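# Slide an orange into a foam net sleeve

## Task

Put the orange inside the foam net sleeve without pulling on the net so hard that it tears.

## Robot and tools

Robot: two arms, left_arm and right_arm, each ending in a two-finger gripper. Bases sit near (+0.049, +0.297, 0) m for left_arm and (+0.025, -0.289, 0) m for right_arm, both turned about one degree around z. A camera stand is fixed behind the arms. Loose objects can occasionally get a small push from outside.

Frames: the scene frame has its origin at table height, midway between the nominal bases, with +x out over the table, +y toward left_arm and +z up. Arm names do not match image left and right. Printed hand positions (end_effector_position, metres) and orientations (end_effector_quat_wxyz) are in this scene frame and may be a few centimetres off, more at long reach. Offsets you send are expressed in each Hand target's own axes: the gripper's +z is the direction its fingers point, and the fingers open and close along its y axis. The reported position is the point between the pads, about 1 cm short of the fingertips.

execute_actions(actions, cameras): actions is a list of actions; each action is a table of at most 15 rows, and each row is one control step of 1/30 s. A table with fewer rows repeats its final row until 15 steps are filled. Every row holds 14 numbers in [-1, 1], one list covering both arms: left_arm dx, dy, dz, rx, ry, rz, opening, then right_arm in the same order. The six pose numbers are an offset, not a pose, measured from that arm's Hand target as it was when the action began; all rows of one action are measured from that same start, and a new action starts from the updated Hand target, so sending the same offset twice moves twice as far. Scale: 1.0 equals 0.6 m for dx, dy, dz and 180 degrees for the rotation vector rx, ry, rz. Opening is absolute: +1 fully open (0.094 m), -1 closed. To hold an arm still send six zeros plus its current opening; a 0 in the opening slot is itself a command to half-close. An empty actions list returns the state plus images from all cameras by default.

move(target, speed, blend, opening_speed, grip_force, blocking, cameras): drives the grippers on straight paths. target is one 14-number row in the same layout and scale as above (offsets from each Hand target in its own axes, absolute openings), or a list of up to 15 such rows, each still measured from the original Hand targets, not from the previous row. speed is the top path speed in m/s, 0.002 to 2.9, default 0.25 (turns up to twice that in rad/s), one number or one per target. blend, in metres, rounds corners between listed targets; 0 stops at each. opening_speed (0.2 or more, scale units per second) closes or opens gradually; use it on soft or fragile things. grip_force sets the force limit per finger pad, 10 to 50 N, one value or one per arm; it persists, and lower forces close slowly. blocking=false returns after about 0.5 s while the move continues. Paths avoid nothing, all end together, last at least 0.5 s and are cut off after 10 s. Faster moves lag, stray and hit harder. Keep paths away from an arm's own base. The result adds a move: line, e.g. done, off_target, moving, held or fault, with any limits (paced = pose clipped, held = steps withheld). done means at rest within 10 mm and 2 degrees; neither done nor off_target tells you about contact.

wait(seconds, 0 to 10): lets time pass holding current commands; a running move continues. stop(): brakes a running move, needing some distance. zoom_image(camera, region): enlarges [x0, y0, x1, y1] pixels (at most 504 by 504) of the newest image from cam_high, cam_low, cam_left_wrist or cam_right_wrist (all 896x504). finished_scene(scene): ends the current scene, given its number; irreversible, and the orange must stay in the sleeve with the robot released.

Results: Hand target is the last commanded pose after clipping; grippers often rest short of it, and the next command, even zeros, asks for it again; if still short, send the remaining gap as an offset. Tool commands lists current opening commands. grip_measured is the finger opening on the -1..+1 scale, reading a little wide when empty and narrower than a held part under squeeze. Joint positions end with the opening in metres; joint velocities may read within noise. Joint torques can wrap at ±28 N m on the first three joints and include the arm's weight. Actions calls also list some step positions. MOTOR HOT appears at 75 °C; at 90 °C an over-temperature fault folds that arm away for the rest of the scene. Joint ranges (rad): waist -2.618 to 3.054, shoulder 0 to 3.142, elbow 0 to 3.142 (straight 2.901), wrist pitch and yaw ±1.571, wrist roll ±2.094.

Behaviour: the controller limits each step's commanded orientation to 40 degrees from the measured one. Friction and weight can leave the gripper low, short or tilted, and small moves may go sideways or not at all, so check position and tilt after each move. A blocked arm keeps pushing until you command it back beyond the gripper's actual position. Squeeze force climbs steeply once the pads touch, so close gently.

Avoid: tearing the net by pulling hard, dropping or releasing moving objects, anything leaving the table, hard hits on fixed or heavy items, and any contact or pressing between the two arms or closing one gripper on the other's fingers. Long stretched holds and unreachable targets heat motors.

Each tool is called after "Call:" as name(argument=value, ...) on one line, values as JSON.

## Session

Call:
execute_actions(actions=[])

Scene clock: 0.00 s.
left_arm: end_effector_position=(+0.3935, +0.0634, +0.2961) grip_measured=-0.969 end_effector_quat_wxyz=(+0.702, +0.641, +0.303, -0.059) | right_arm: end_effector_position=(+0.3821, -0.0334, +0.3075) grip_measured=-0.963 end_effector_quat_wxyz=(+0.309, -0.079, +0.697, +0.642)
Joint positions: left_arm=[-0.224 1.408 0.863 0.533 0.967 1.056 0.001] | right_arm=[0.315 1.487 0.951 0.561 -0.939 1.029 0.002]
Joint velocities: within noise
Joint torques (N m): no reading
Heat: left arm: 36 °C; right arm: 35 °C.
Hand target: left_arm +0.3944, +0.0655, +0.3042; +0.707, +0.638, +0.301, -0.052 | right_arm +0.3828, -0.0363, +0.3204; +0.326, -0.087, +0.689, +0.642
Tool commands: left_gripper/opening=-1.0 right_gripper/opening=-1.0

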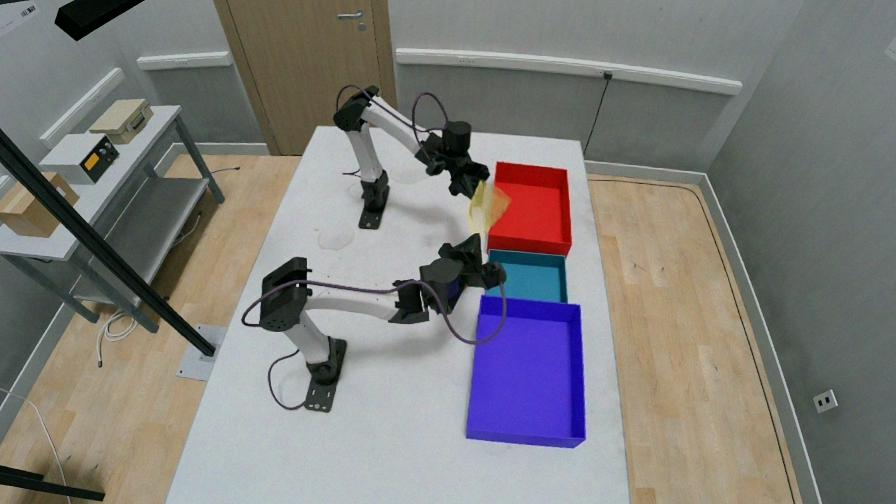

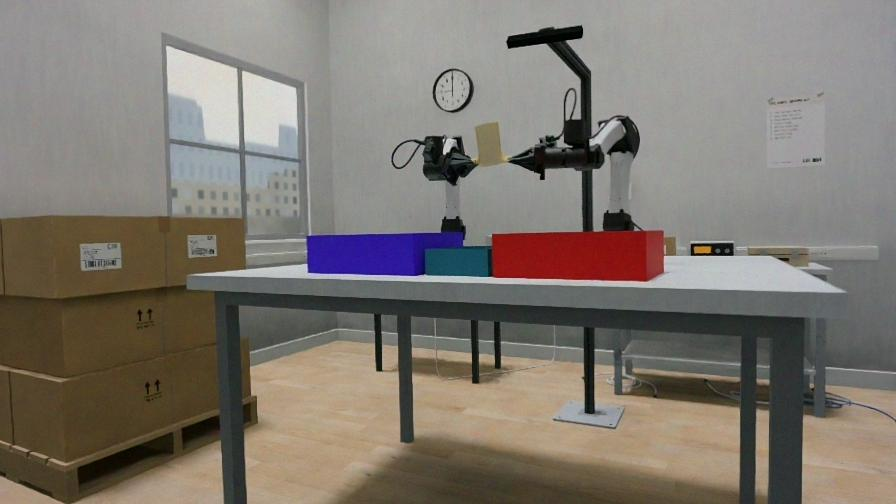

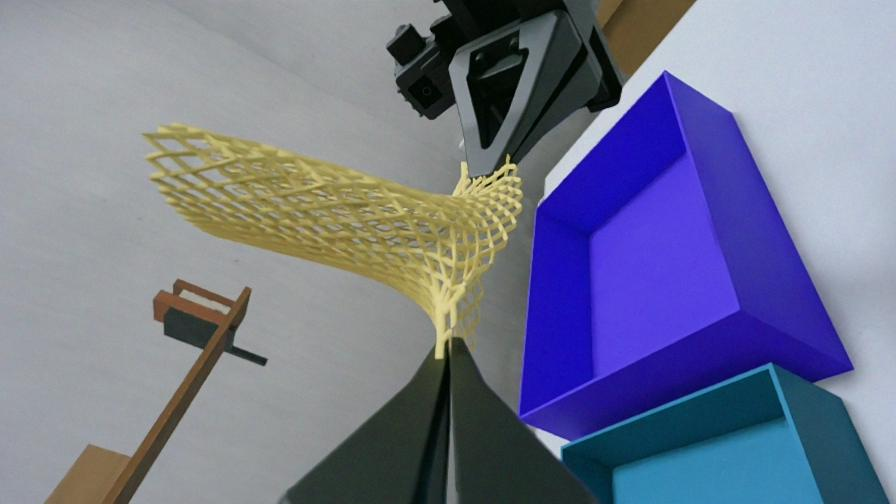

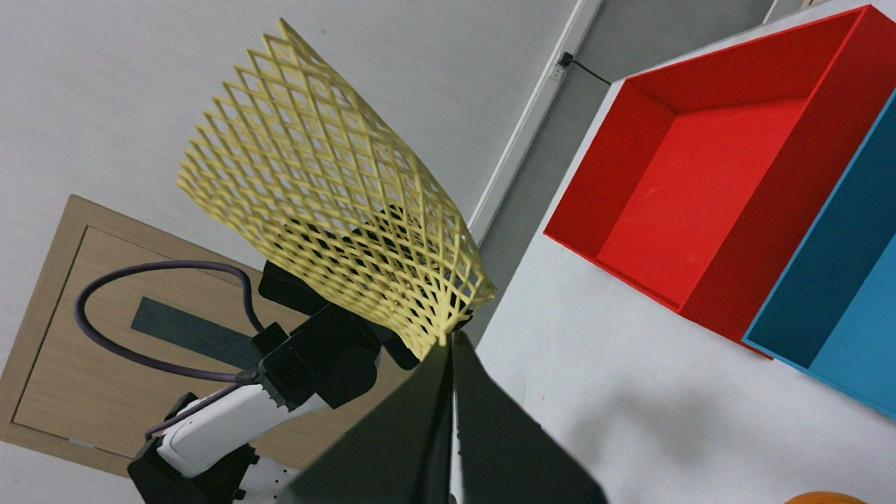

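Call:
zoom_image(camera="cam_left_wrist", region=[120, 90, 624, 390])

Call:
zoom_image(camera="cam_high", region=[400, 120, 600, 320])

Call:
zoom_image(camera="cam_low", region=[400, 90, 600, 240])

Call:
zoom_image(camera="cam_right_wrist", region=[500, 300, 896, 504])

Scaled by 1.000.

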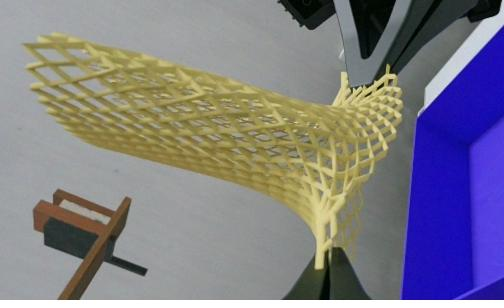

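Scaled by 2.520.

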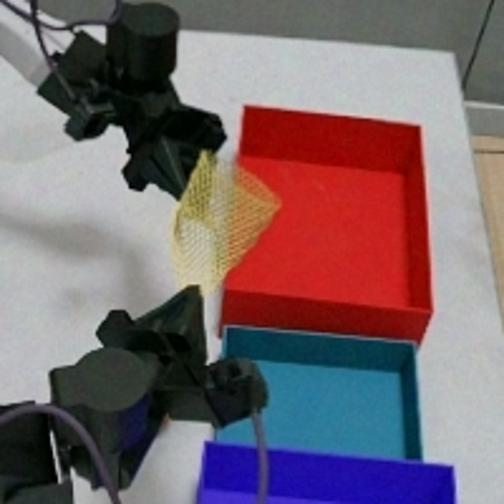

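Scaled by 2.520.

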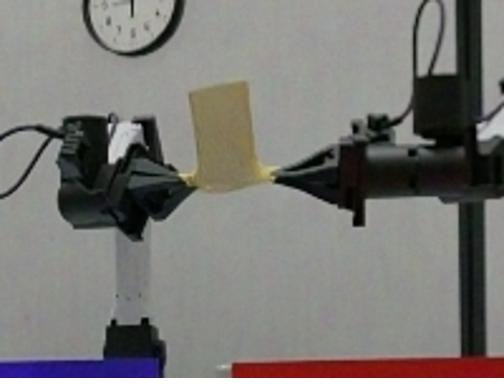

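Scaled by 1.273.

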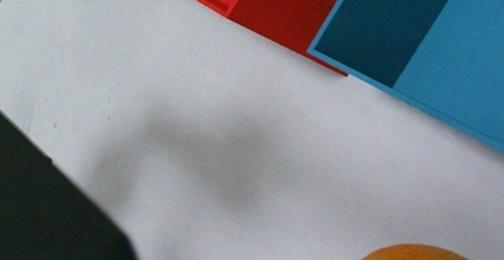

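Call:
move(target=[0.0935,-0.196,-0.0177,0.169,0.095,0,-1,0.140,-0.167,-0.005,0.161,0.109,0,-1], speed=0.12, cameras=["all"])

Scene clock: 35.47 s.
left_arm: end_effector_position=(+0.3778, +0.0696, +0.1749) grip_measured=-0.969 end_effector_quat_wxyz=(+0.475, +0.797, +0.371, -0.039) | right_arm: end_effector_position=(+0.3658, -0.0287, +0.1838) grip_measured=-0.963 end_effector_quat_wxyz=(+0.207, -0.105, +0.870, +0.435)
Joint positions: left_arm=[-0.295 1.476 1.026 -0.361 0.717 1.659 0.001] | right_arm=[0.41 1.559 1.123 -0.332 -0.691 0.454 0.002]
Joint torques (N m): left_arm=[-0.27 -5.01 8.77 1.03 -0.09 0.1] | right_arm=[-0.01 -5.97 9.48 1.13 0.12 -0.27]
Heat: left arm: 38 °C; right arm: 39 °C.
Hand target: left_arm +0.3825, +0.0717, +0.1741; +0.463, +0.801, +0.377, -0.034 | right_arm +0.3707, -0.0302, +0.1903; +0.216, -0.110, +0.872, +0.426
Off the commanded pose: left_arm 0.005 m, 2 deg | right_arm 0.008 m, 2 deg.
move: done
camera_calibration:
cam_left_wrist: T_world_to_cam=[[-0.601929, 0.270441, -0.751361, 0.340614], [0.460779, 0.886094, -0.0502015, -0.201391], [0.6522, -0.376429, -0.657979, 0.0235959], [0, 0, 0, 1]] pos_world=[0.282433, 0.0952173, 0.26134]
cam_right_wrist: T_world_to_cam=[[0.374275, -0.565771, -0.734725, -0.0188464], [-0.901595, -0.407337, -0.145612, 0.37481], [-0.216898, 0.716924, -0.662552, 0.351481], [0, 0, 0, 1]] pos_world=[0.421216, -0.109974, 0.273604]

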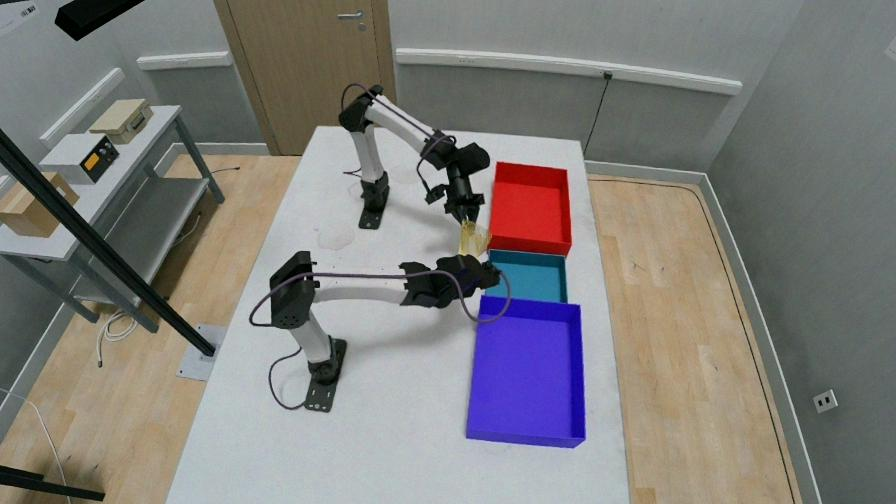

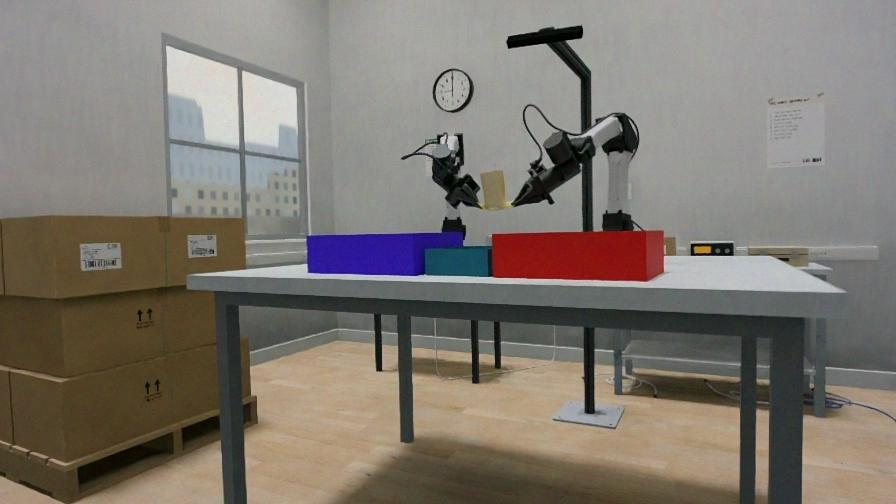

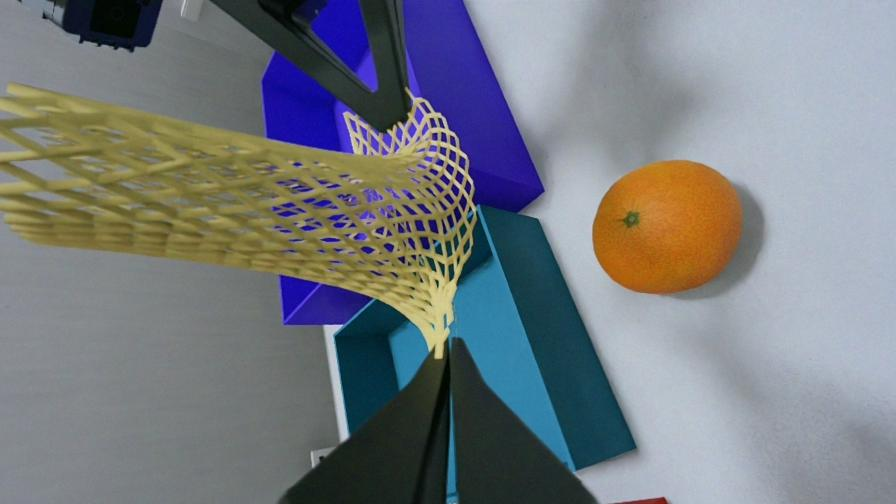

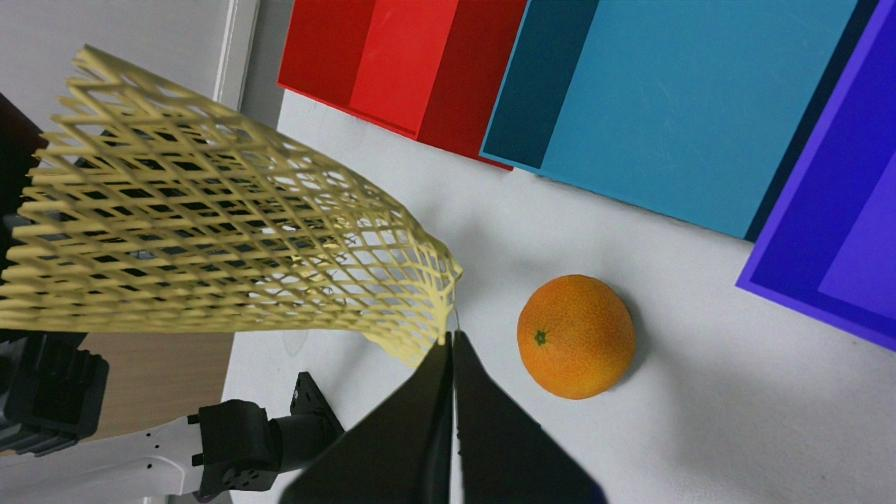

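Call:
move(target=[0.036,-0.131,0.072,0,0,0,-1,0.109,-0.098,0.0805,0,0,0,-1], speed=0.12, cameras=["all"])

Scene clock: 60.37 s.
left_arm: end_effector_position=(+0.3557, +0.0714, +0.0891) grip_measured=-0.969 end_effector_quat_wxyz=(+0.466, +0.802, +0.371, -0.045) | right_arm: end_effector_position=(+0.3431, -0.0270, +0.0916) grip_measured=-0.963 end_effector_quat_wxyz=(+0.203, -0.115, +0.873, +0.429)
Joint positions: left_arm=[-0.313 1.539 0.73 -0.02 0.705 1.659 0.001] | right_arm=[0.443 1.631 0.812 0.045 -0.668 0.454 0.002]
Joint torques (N m): left_arm=[-0.23 -5.12 5.15 1.56 -0.08 -0.09] | right_arm=[0.09 -6.05 5.22 1.77 0.12 0.02]
Heat: left arm: 38 °C; right arm: 39 °C.
Hand target: left_arm +0.3607, +0.0735, +0.0845; +0.463, +0.801, +0.377, -0.034 | right_arm +0.3488, -0.0285, +0.0924; +0.216, -0.110, +0.872, +0.426
Off the commanded pose: left_arm 0.007 m, 1 deg | right_arm 0.006 m, 2 deg.
move: done
camera_calibration:
cam_left_wrist: T_world_to_cam=[[-0.609973, 0.287283, -0.738513, 0.262765], [0.468989, 0.882096, -0.0442233, -0.200349], [0.638734, -0.37333, -0.672788, -0.0118685], [0, 0, 0, 1]] pos_world=[0.261822, 0.0968079, 0.17721]
cam_right_wrist: T_world_to_cam=[[0.384656, -0.571727, -0.724684, -0.0817265], [-0.894286, -0.425316, -0.139133, 0.338143], [-0.228674, 0.701594, -0.674888, 0.289102], [0, 0, 0, 1]] pos_world=[0.399943, -0.10574, 0.182933]

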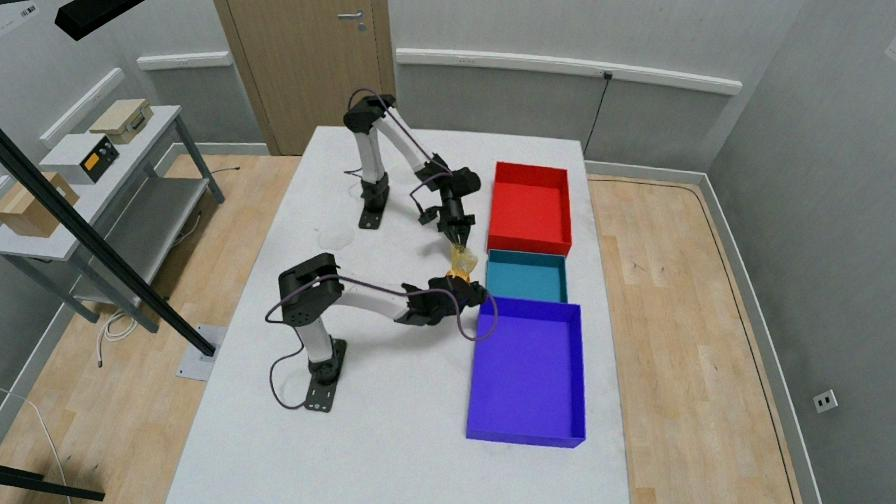

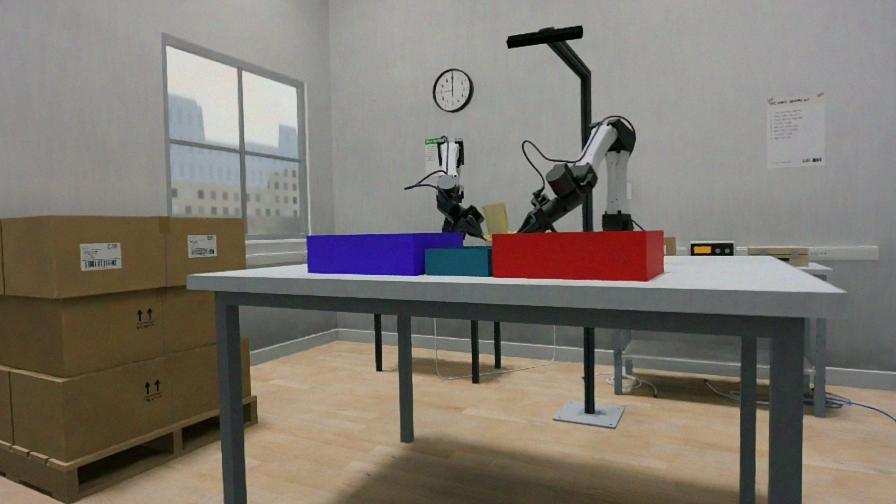

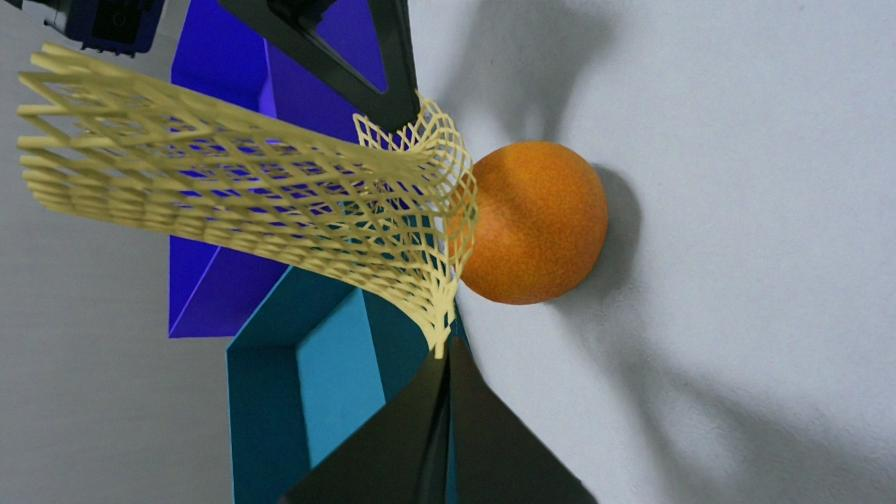

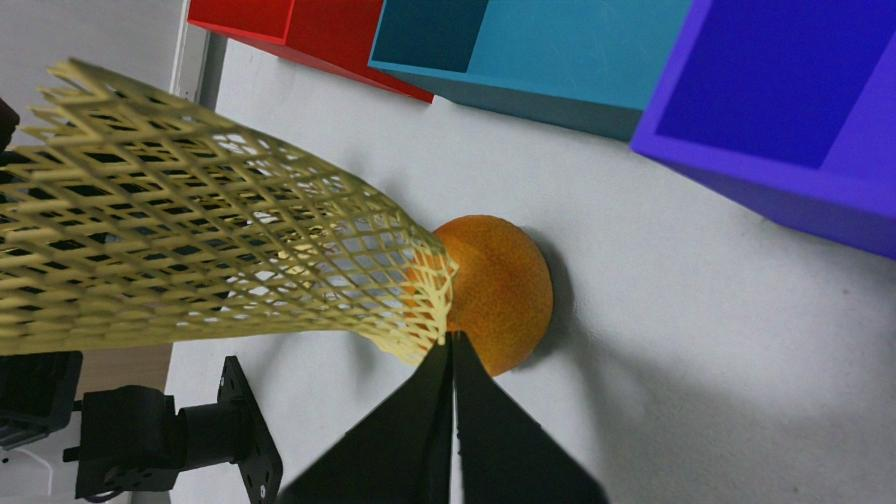

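Call:
move(target=[0.0335,-0.072,0.052,0,0,0,-1,0.053,-0.067,0.0525,0,0,0,-1], speed=0.05, cameras=["cam_left_wrist","cam_right_wrist","cam_high"])

Scene clock: 69.97 s.
left_arm: end_effector_position=(+0.3553, +0.0698, +0.0375) grip_measured=-0.969 end_effector_quat_wxyz=(+0.473, +0.802, +0.363, -0.038) | right_arm: end_effector_position=(+0.3425, -0.0253, +0.0387) grip_measured=-0.964 end_effector_quat_wxyz=(+0.213, -0.120, +0.867, +0.435)
Joint positions: left_arm=[-0.318 1.7 0.613 0.282 0.705 1.659 0.001] | right_arm=[0.447 1.791 0.698 0.347 -0.673 0.457 0.002]
Joint torques (N m): left_arm=[-0.25 -5.04 3.95 1.49 -0.12 -0.14] | right_arm=[0.1 -5.85 3.99 1.64 0.18 0.03]
Heat: left arm: 38 °C; right arm: 39 °C.
Hand target: left_arm +0.3567, +0.0734, +0.0277; +0.463, +0.801, +0.377, -0.034 | right_arm +0.3447, -0.0285, +0.0324; +0.216, -0.110, +0.872, +0.426
Off the commanded pose: left_arm 0.010 m, 2 deg | right_arm 0.007 m, 2 deg.
move: done
camera_calibration:
cam_left_wrist: T_world_to_cam=[[-0.591397, 0.284025, -0.754705, 0.219129], [0.474022, 0.879585, -0.0404273, -0.202793], [0.652344, -0.381655, -0.654818, -0.0519731], [0, 0, 0, 1]] pos_world=[0.259625, 0.0962996, 0.123147]
cam_right_wrist: T_world_to_cam=[[0.40384, -0.558455, -0.724597, -0.125096], [-0.888791, -0.427134, -0.166152, 0.330076], [-0.216712, 0.711114, -0.668844, 0.24791], [0, 0, 0, 1]] pos_world=[0.397612, -0.105166, 0.130012]
Images, in order (width x height): cam_high 896x504, cam_left_wrist 896x504, cam_right_wrist 896x504.

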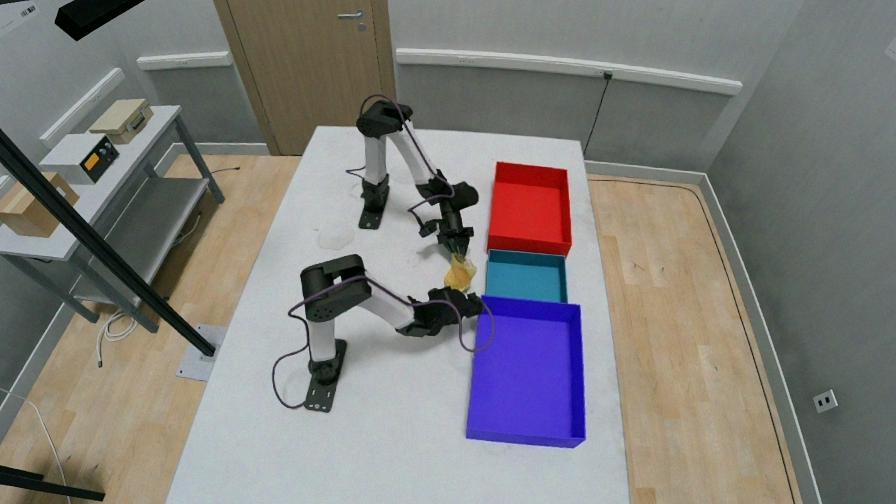

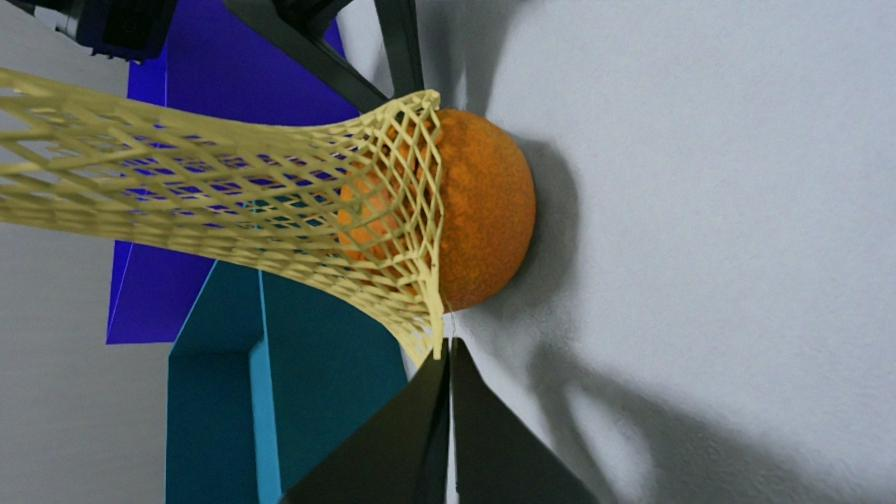

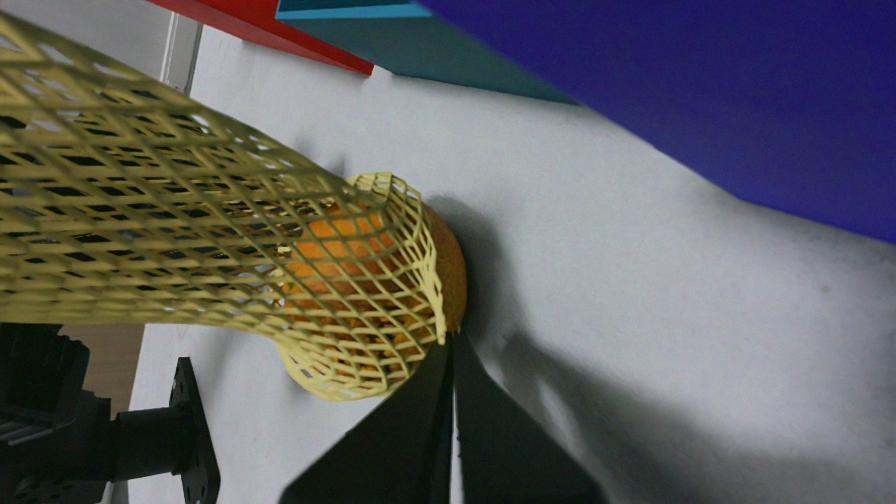

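Call:
move(target=[0.012,-0.0215,0.017,0,0,0,-1,0.014,-0.021,0.0163,0,0,0,-1], speed=0.05, cameras=["cam_left_wrist","cam_right_wrist"])

Scene clock: 76.13 s.
left_arm: end_effector_position=(+0.3567, +0.0693, +0.0209) grip_measured=-0.969 end_effector_quat_wxyz=(+0.476, +0.801, +0.361, -0.036) | right_arm: end_effector_position=(+0.3496, -0.0218, +0.0346) grip_measured=-0.965 end_effector_quat_wxyz=(+0.240, -0.133, +0.854, +0.443)
Joint positions: left_arm=[-0.318 1.771 0.592 0.381 0.705 1.659 0.001] | right_arm=[0.447 1.841 0.68 0.479 -0.674 0.45 0.002]
Joint torques (N m): left_arm=[-0.25 -5.11 3.49 1.45 -0.13 -0.14] | right_arm=[-0.14 -4.9 3.18 1.22 0.14 0.05]
Heat: left arm: 38 °C; right arm: 39 °C.
Hand target: left_arm +0.3567, +0.0734, +0.0098; +0.463, +0.801, +0.377, -0.034 | right_arm +0.3448, -0.0285, +0.0144; +0.216, -0.110, +0.872, +0.426
Off the commanded pose: left_arm 0.012 m, 2 deg | right_arm 0.022 m, 5 deg.
move: off_target (left_arm, right_arm)
camera_calibration:
cam_left_wrist: T_world_to_cam=[[-0.585912, 0.282048, -0.759708, 0.205949], [0.474344, 0.879461, -0.0393223, -0.203745], [0.657042, -0.383402, -0.649075, -0.0654649], [0, 0, 0, 1]] pos_world=[0.260327, 0.0959989, 0.105958]
cam_right_wrist: T_world_to_cam=[[0.451908, -0.538355, -0.711304, -0.145821], [-0.874038, -0.426702, -0.232345, 0.334313], [-0.178431, 0.726705, -0.663372, 0.230982], [0, 0, 0, 1]] pos_world=[0.399314, -0.103708, 0.12718]
Images, in order (width x height): cam_left_wrist 896x504, cam_right_wrist 896x504.

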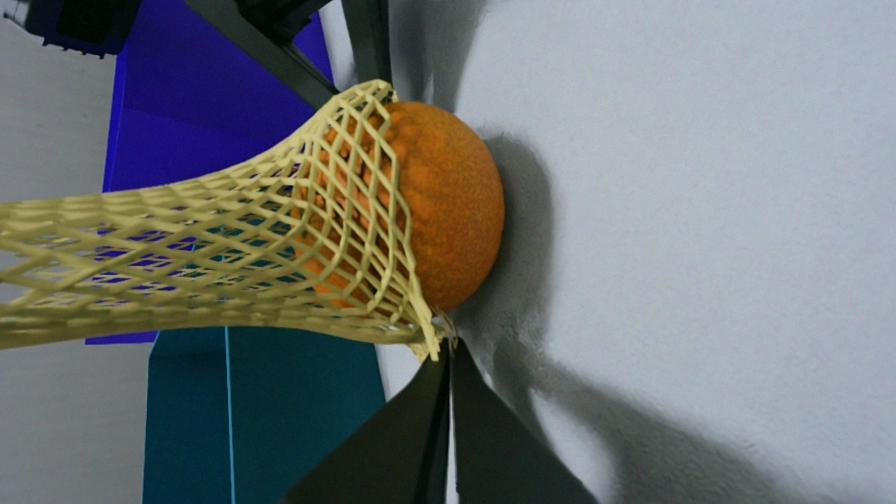

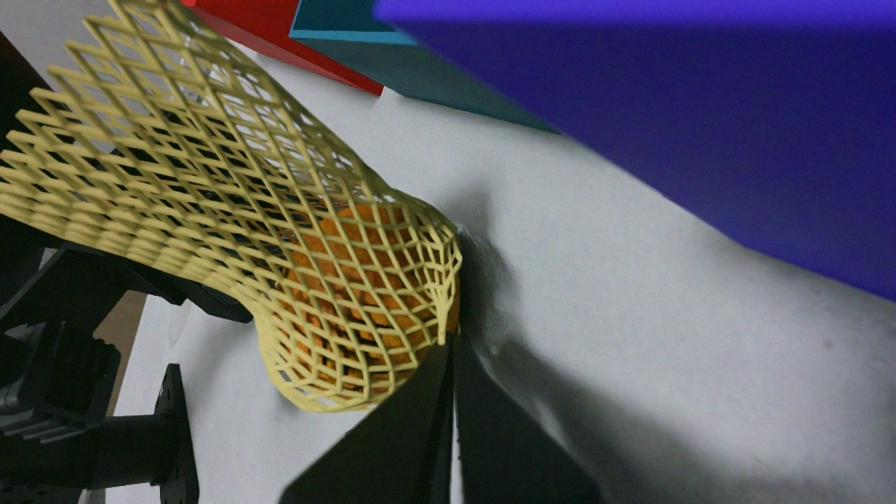

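Call:
move(target=[[0,0,0,0,0,0,-1,-0.0173,0.0255,-0.02,0,0,-0.167,-1],[0,0,0,0,0,0,-1,0,0,0,0,0,-0.167,-1]], speed=[0.12,0.05], cameras=["all"])

Scene clock: 92.77 s.
left_arm: end_effector_position=(+0.3559, +0.0673, +0.0225) grip_measured=-0.969 end_effector_quat_wxyz=(+0.479, +0.801, +0.357, -0.037) | right_arm: end_effector_position=(+0.3427, -0.0247, +0.0220) grip_measured=-0.966 end_effector_quat_wxyz=(+0.315, -0.329, +0.809, +0.372)
Joint positions: left_arm=[-0.321 1.771 0.592 0.388 0.713 1.659 0.001] | right_arm=[0.447 1.857 0.677 0.442 -0.676 -0.035 0.002]
Joint torques (N m): left_arm=[-0.05 -5.12 3.44 1.4 -0.13 -0.14] | right_arm=[0.01 -5.56 3.84 1.55 0.1 -0.28]
Heat: left arm: 38 °C; right arm: 39 °C.
Hand target: left_arm +0.3567, +0.0734, +0.0098; +0.463, +0.801, +0.377, -0.034 | right_arm +0.3448, -0.0285, +0.0144; +0.319, -0.332, +0.813, +0.356
Off the commanded pose: left_arm 0.014 m, 3 deg | right_arm 0.009 m, 2 deg.
move: off_target (left_arm)
camera_calibration:
cam_left_wrist: T_world_to_cam=[[-0.580532, 0.2815, -0.764029, 0.205374], [0.481888, 0.875142, -0.0437138, -0.203904], [0.656328, -0.393553, -0.6437, -0.0638958], [0, 0, 0, 1]] pos_world=[0.259422, 0.0954861, 0.106868]
cam_right_wrist: T_world_to_cam=[[0.776732, -0.473465, -0.415353, -0.269464], [-0.624243, -0.666369, -0.407767, 0.236469], [-0.0837156, 0.576007, -0.813147, 0.19065], [0, 0, 0, 1]] pos_world=[0.372875, -0.0798213, 0.139528]

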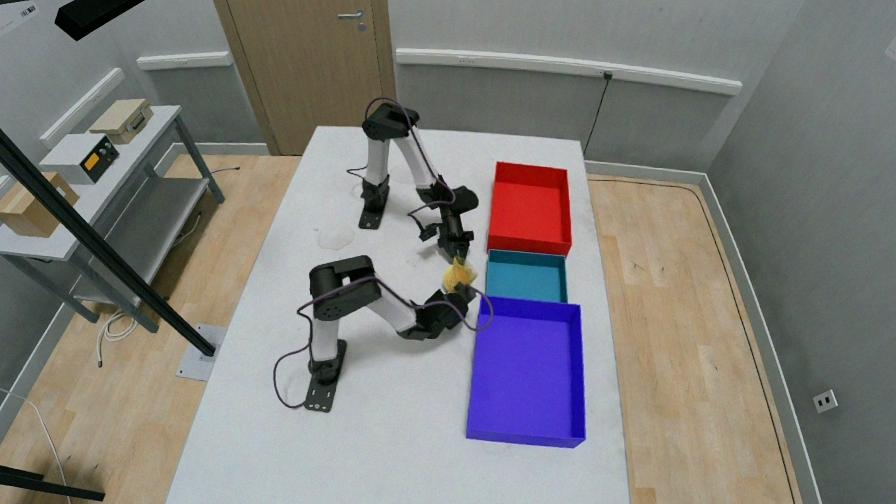

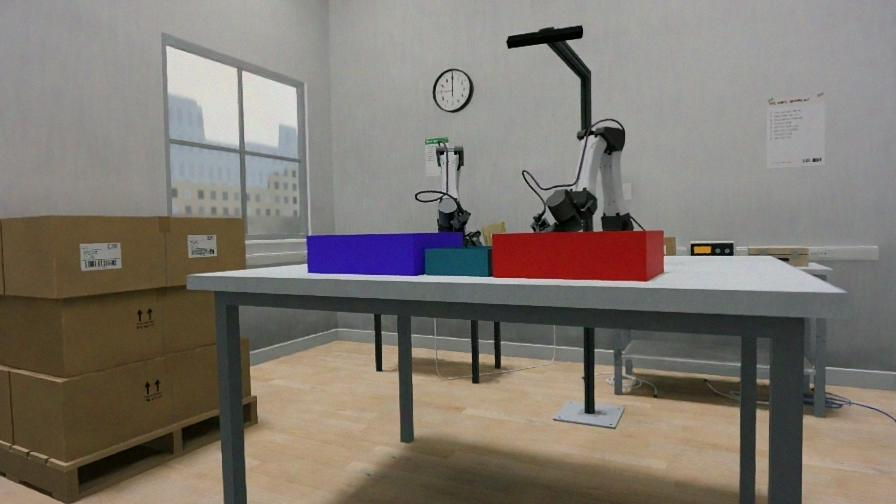

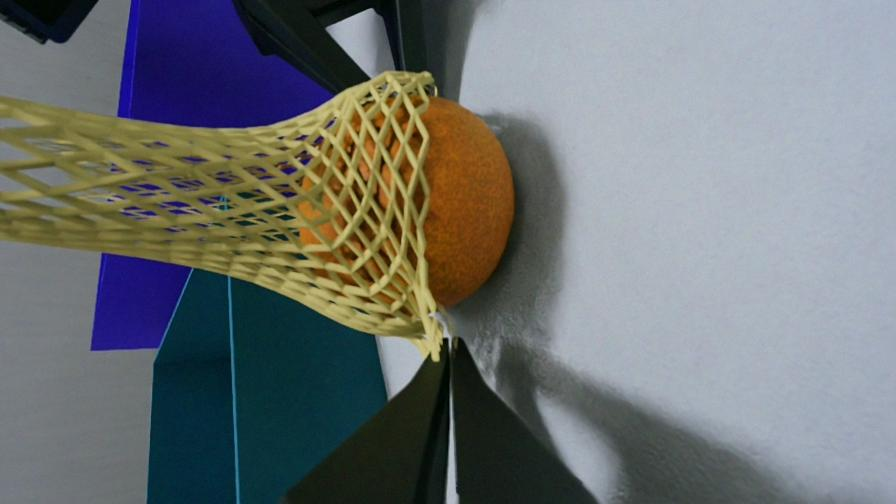

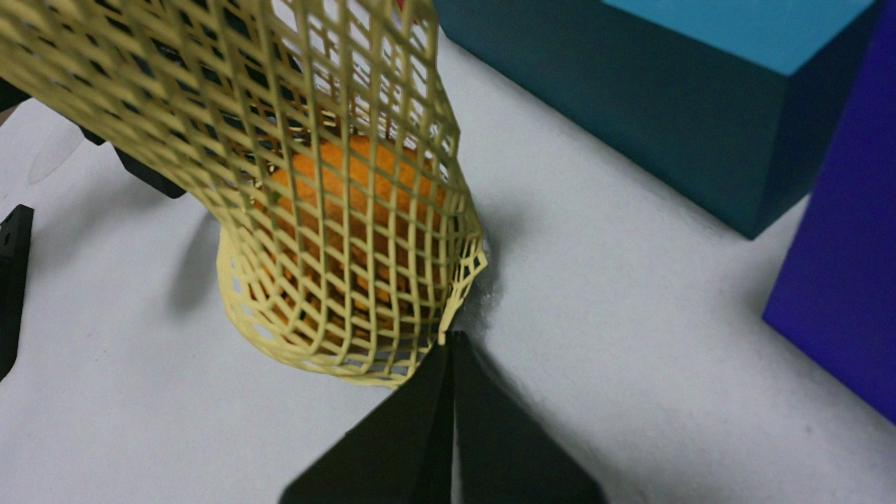

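Call:
move(target=[-0.008,-0.0233,0.0027,0,0,0,-1,0.0228,0.0098,0.0025,0,0,0,-1], speed=0.05, cameras=["cam_left_wrist","cam_right_wrist"])

Scene clock: 100.63 s.
left_arm: end_effector_position=(+0.3426, +0.0692, +0.0100) grip_measured=-0.969 end_effector_quat_wxyz=(+0.474, +0.803, +0.359, -0.039) | right_arm: end_effector_position=(+0.3302, -0.0228, +0.0153) grip_measured=-0.966 end_effector_quat_wxyz=(+0.318, -0.337, +0.803, +0.374)
Joint positions: left_arm=[-0.333 1.781 0.533 0.449 0.7 1.654 0.001] | right_arm=[0.465 1.863 0.624 0.515 -0.674 -0.035 0.002]
Joint torques (N m): left_arm=[-0.25 -5.04 3.37 1.51 -0.15 -0.25] | right_arm=[-0.05 -5.24 3.06 1.58 0.23 -0.15]
Heat: left arm: 38 °C; right arm: 39 °C.
Hand target: left_arm +0.3448, +0.0734, +0.0008; +0.463, +0.801, +0.377, -0.034 | right_arm +0.3329, -0.0285, +0.0054; +0.319, -0.332, +0.813, +0.356
Off the commanded pose: left_arm 0.010 m, 3 deg | right_arm 0.012 m, 3 deg.
move: off_target (left_arm, right_arm)
camera_calibration:
cam_left_wrist: T_world_to_cam=[[-0.586194, 0.289424, -0.756711, 0.188958], [0.482575, 0.874978, -0.0391734, -0.199881], [0.650768, -0.388133, -0.652575, -0.0608443], [0, 0, 0, 1]] pos_world=[0.246819, 0.0965868, 0.0954511]
cam_right_wrist: T_world_to_cam=[[0.790104, -0.457929, -0.407477, -0.265786], [-0.607312, -0.674938, -0.419082, 0.2216], [-0.083112, 0.578584, -0.811377, 0.18284], [0, 0, 0, 1]] pos_world=[0.359775, -0.077933, 0.132919]
Images, in order (width x height): cam_left_wrist 896x504, cam_right_wrist 896x504.

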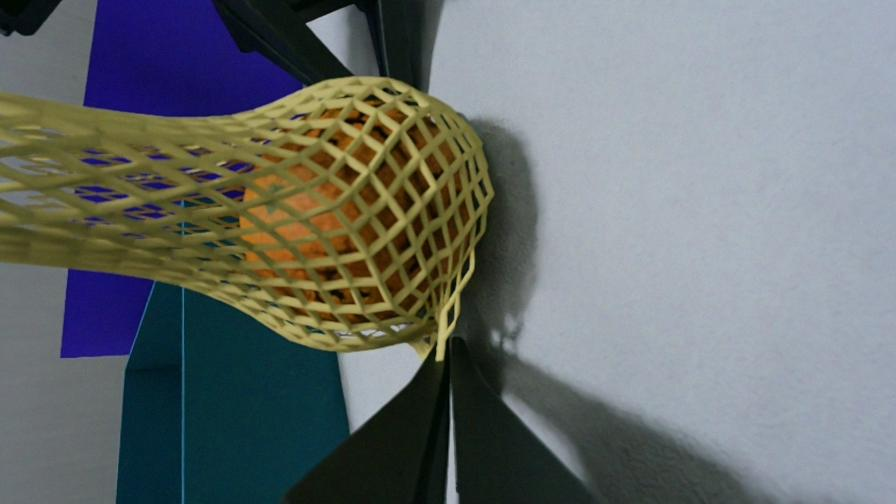

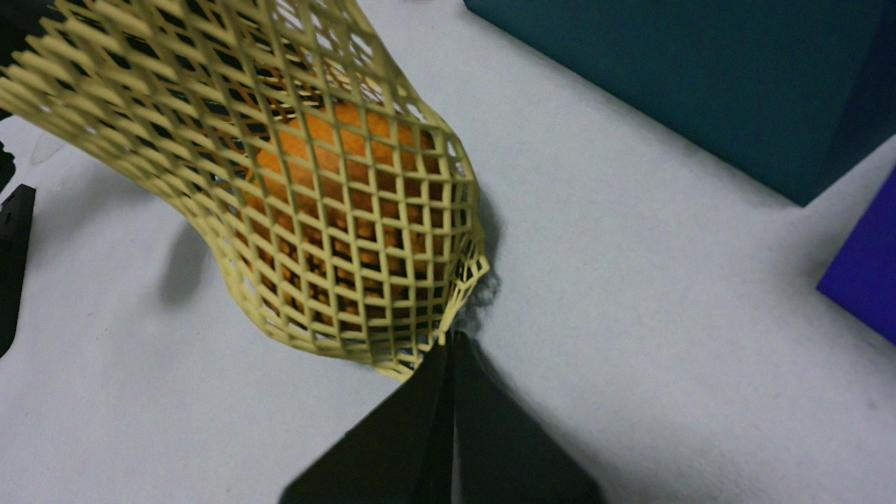

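Call:
move(target=[[0,0,0,0,0,0,-0.75,0,0,0,0,0,0,-0.75],[0,0,-0.2,0,0,0,-0.75,0,0,-0.2,0,0,0,-0.75]], speed=0.07, opening_speed=0.4, cameras=["all"])

Scene clock: 109.27 s.
left_arm: end_effector_position=(+0.3051, +0.1664, +0.0563) grip_measured=-0.752 end_effector_quat_wxyz=(+0.453, +0.801, +0.389, -0.041) | right_arm: end_effector_position=(+0.2973, -0.1252, +0.0601) grip_measured=-0.752 end_effector_quat_wxyz=(+0.309, -0.321, +0.823, +0.353)
Joint positions: left_arm=[0.026 1.378 0.513 -0.258 0.862 2.034 0.012] | right_arm=[0.146 1.438 0.529 -0.067 -0.827 -0.348 0.012]
Joint torques (N m): left_arm=[0.8 -5.7 7.2 0.66 0.41 0.11] | right_arm=[-0.65 -5.78 6.75 0.97 -0.45 -0.14]
Heat: left arm: 38 °C; right arm: 39 °C.
Hand target: left_arm +0.3095, +0.1655, +0.0690; +0.463, +0.801, +0.377, -0.034 | right_arm +0.2989, -0.1234, +0.0706; +0.319, -0.332, +0.813, +0.356
Off the commanded pose: left_arm 0.013 m, 2 deg | right_arm 0.011 m, 2 deg.
move: off_target (left_arm, right_arm)
camera_calibration:
cam_left_wrist: T_world_to_cam=[[-0.634817, 0.285188, -0.718105, 0.187291], [0.439288, 0.897784, -0.0317927, -0.256045], [0.635636, -0.335637, -0.695208, 0.029791], [0, 0, 0, 1]] pos_world=[0.212437, 0.186459, 0.147065]
cam_right_wrist: T_world_to_cam=[[0.757448, -0.512761, -0.404164, -0.265798], [-0.648371, -0.663502, -0.373336, 0.162155], [-0.0767317, 0.544831, -0.835028, 0.270977], [0, 0, 0, 1]] pos_world=[0.327257, -0.176338, 0.179386]

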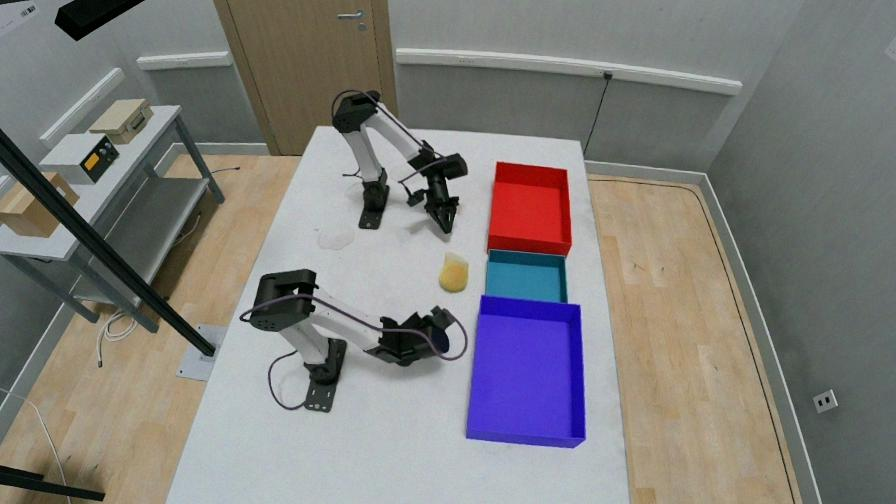

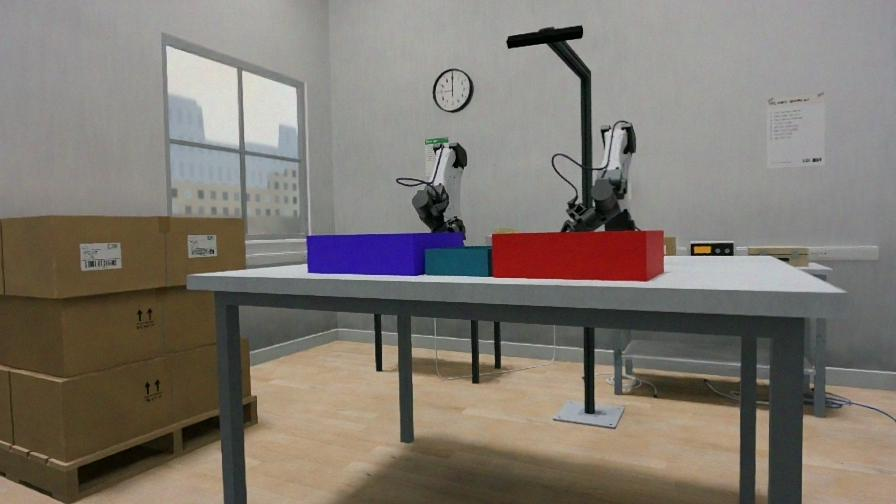

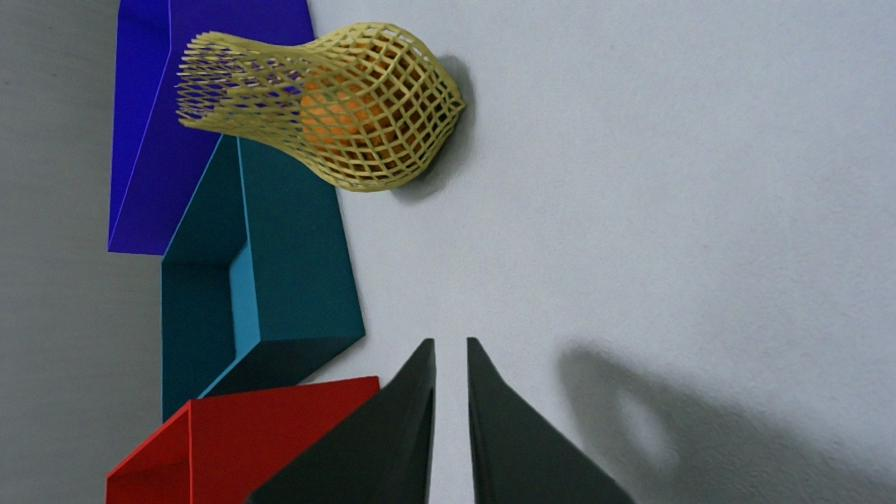

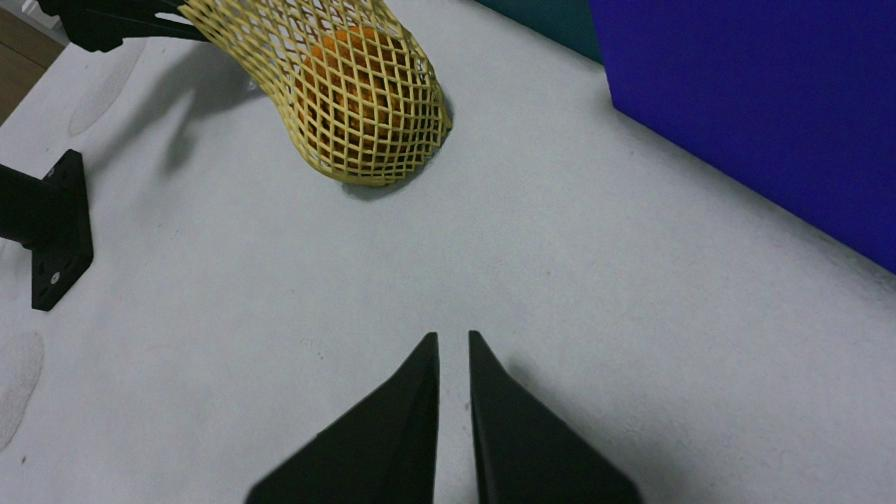

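Orange is enclosed.

Call:
finished_scene(scene=1)

The scene is finished: the task was done.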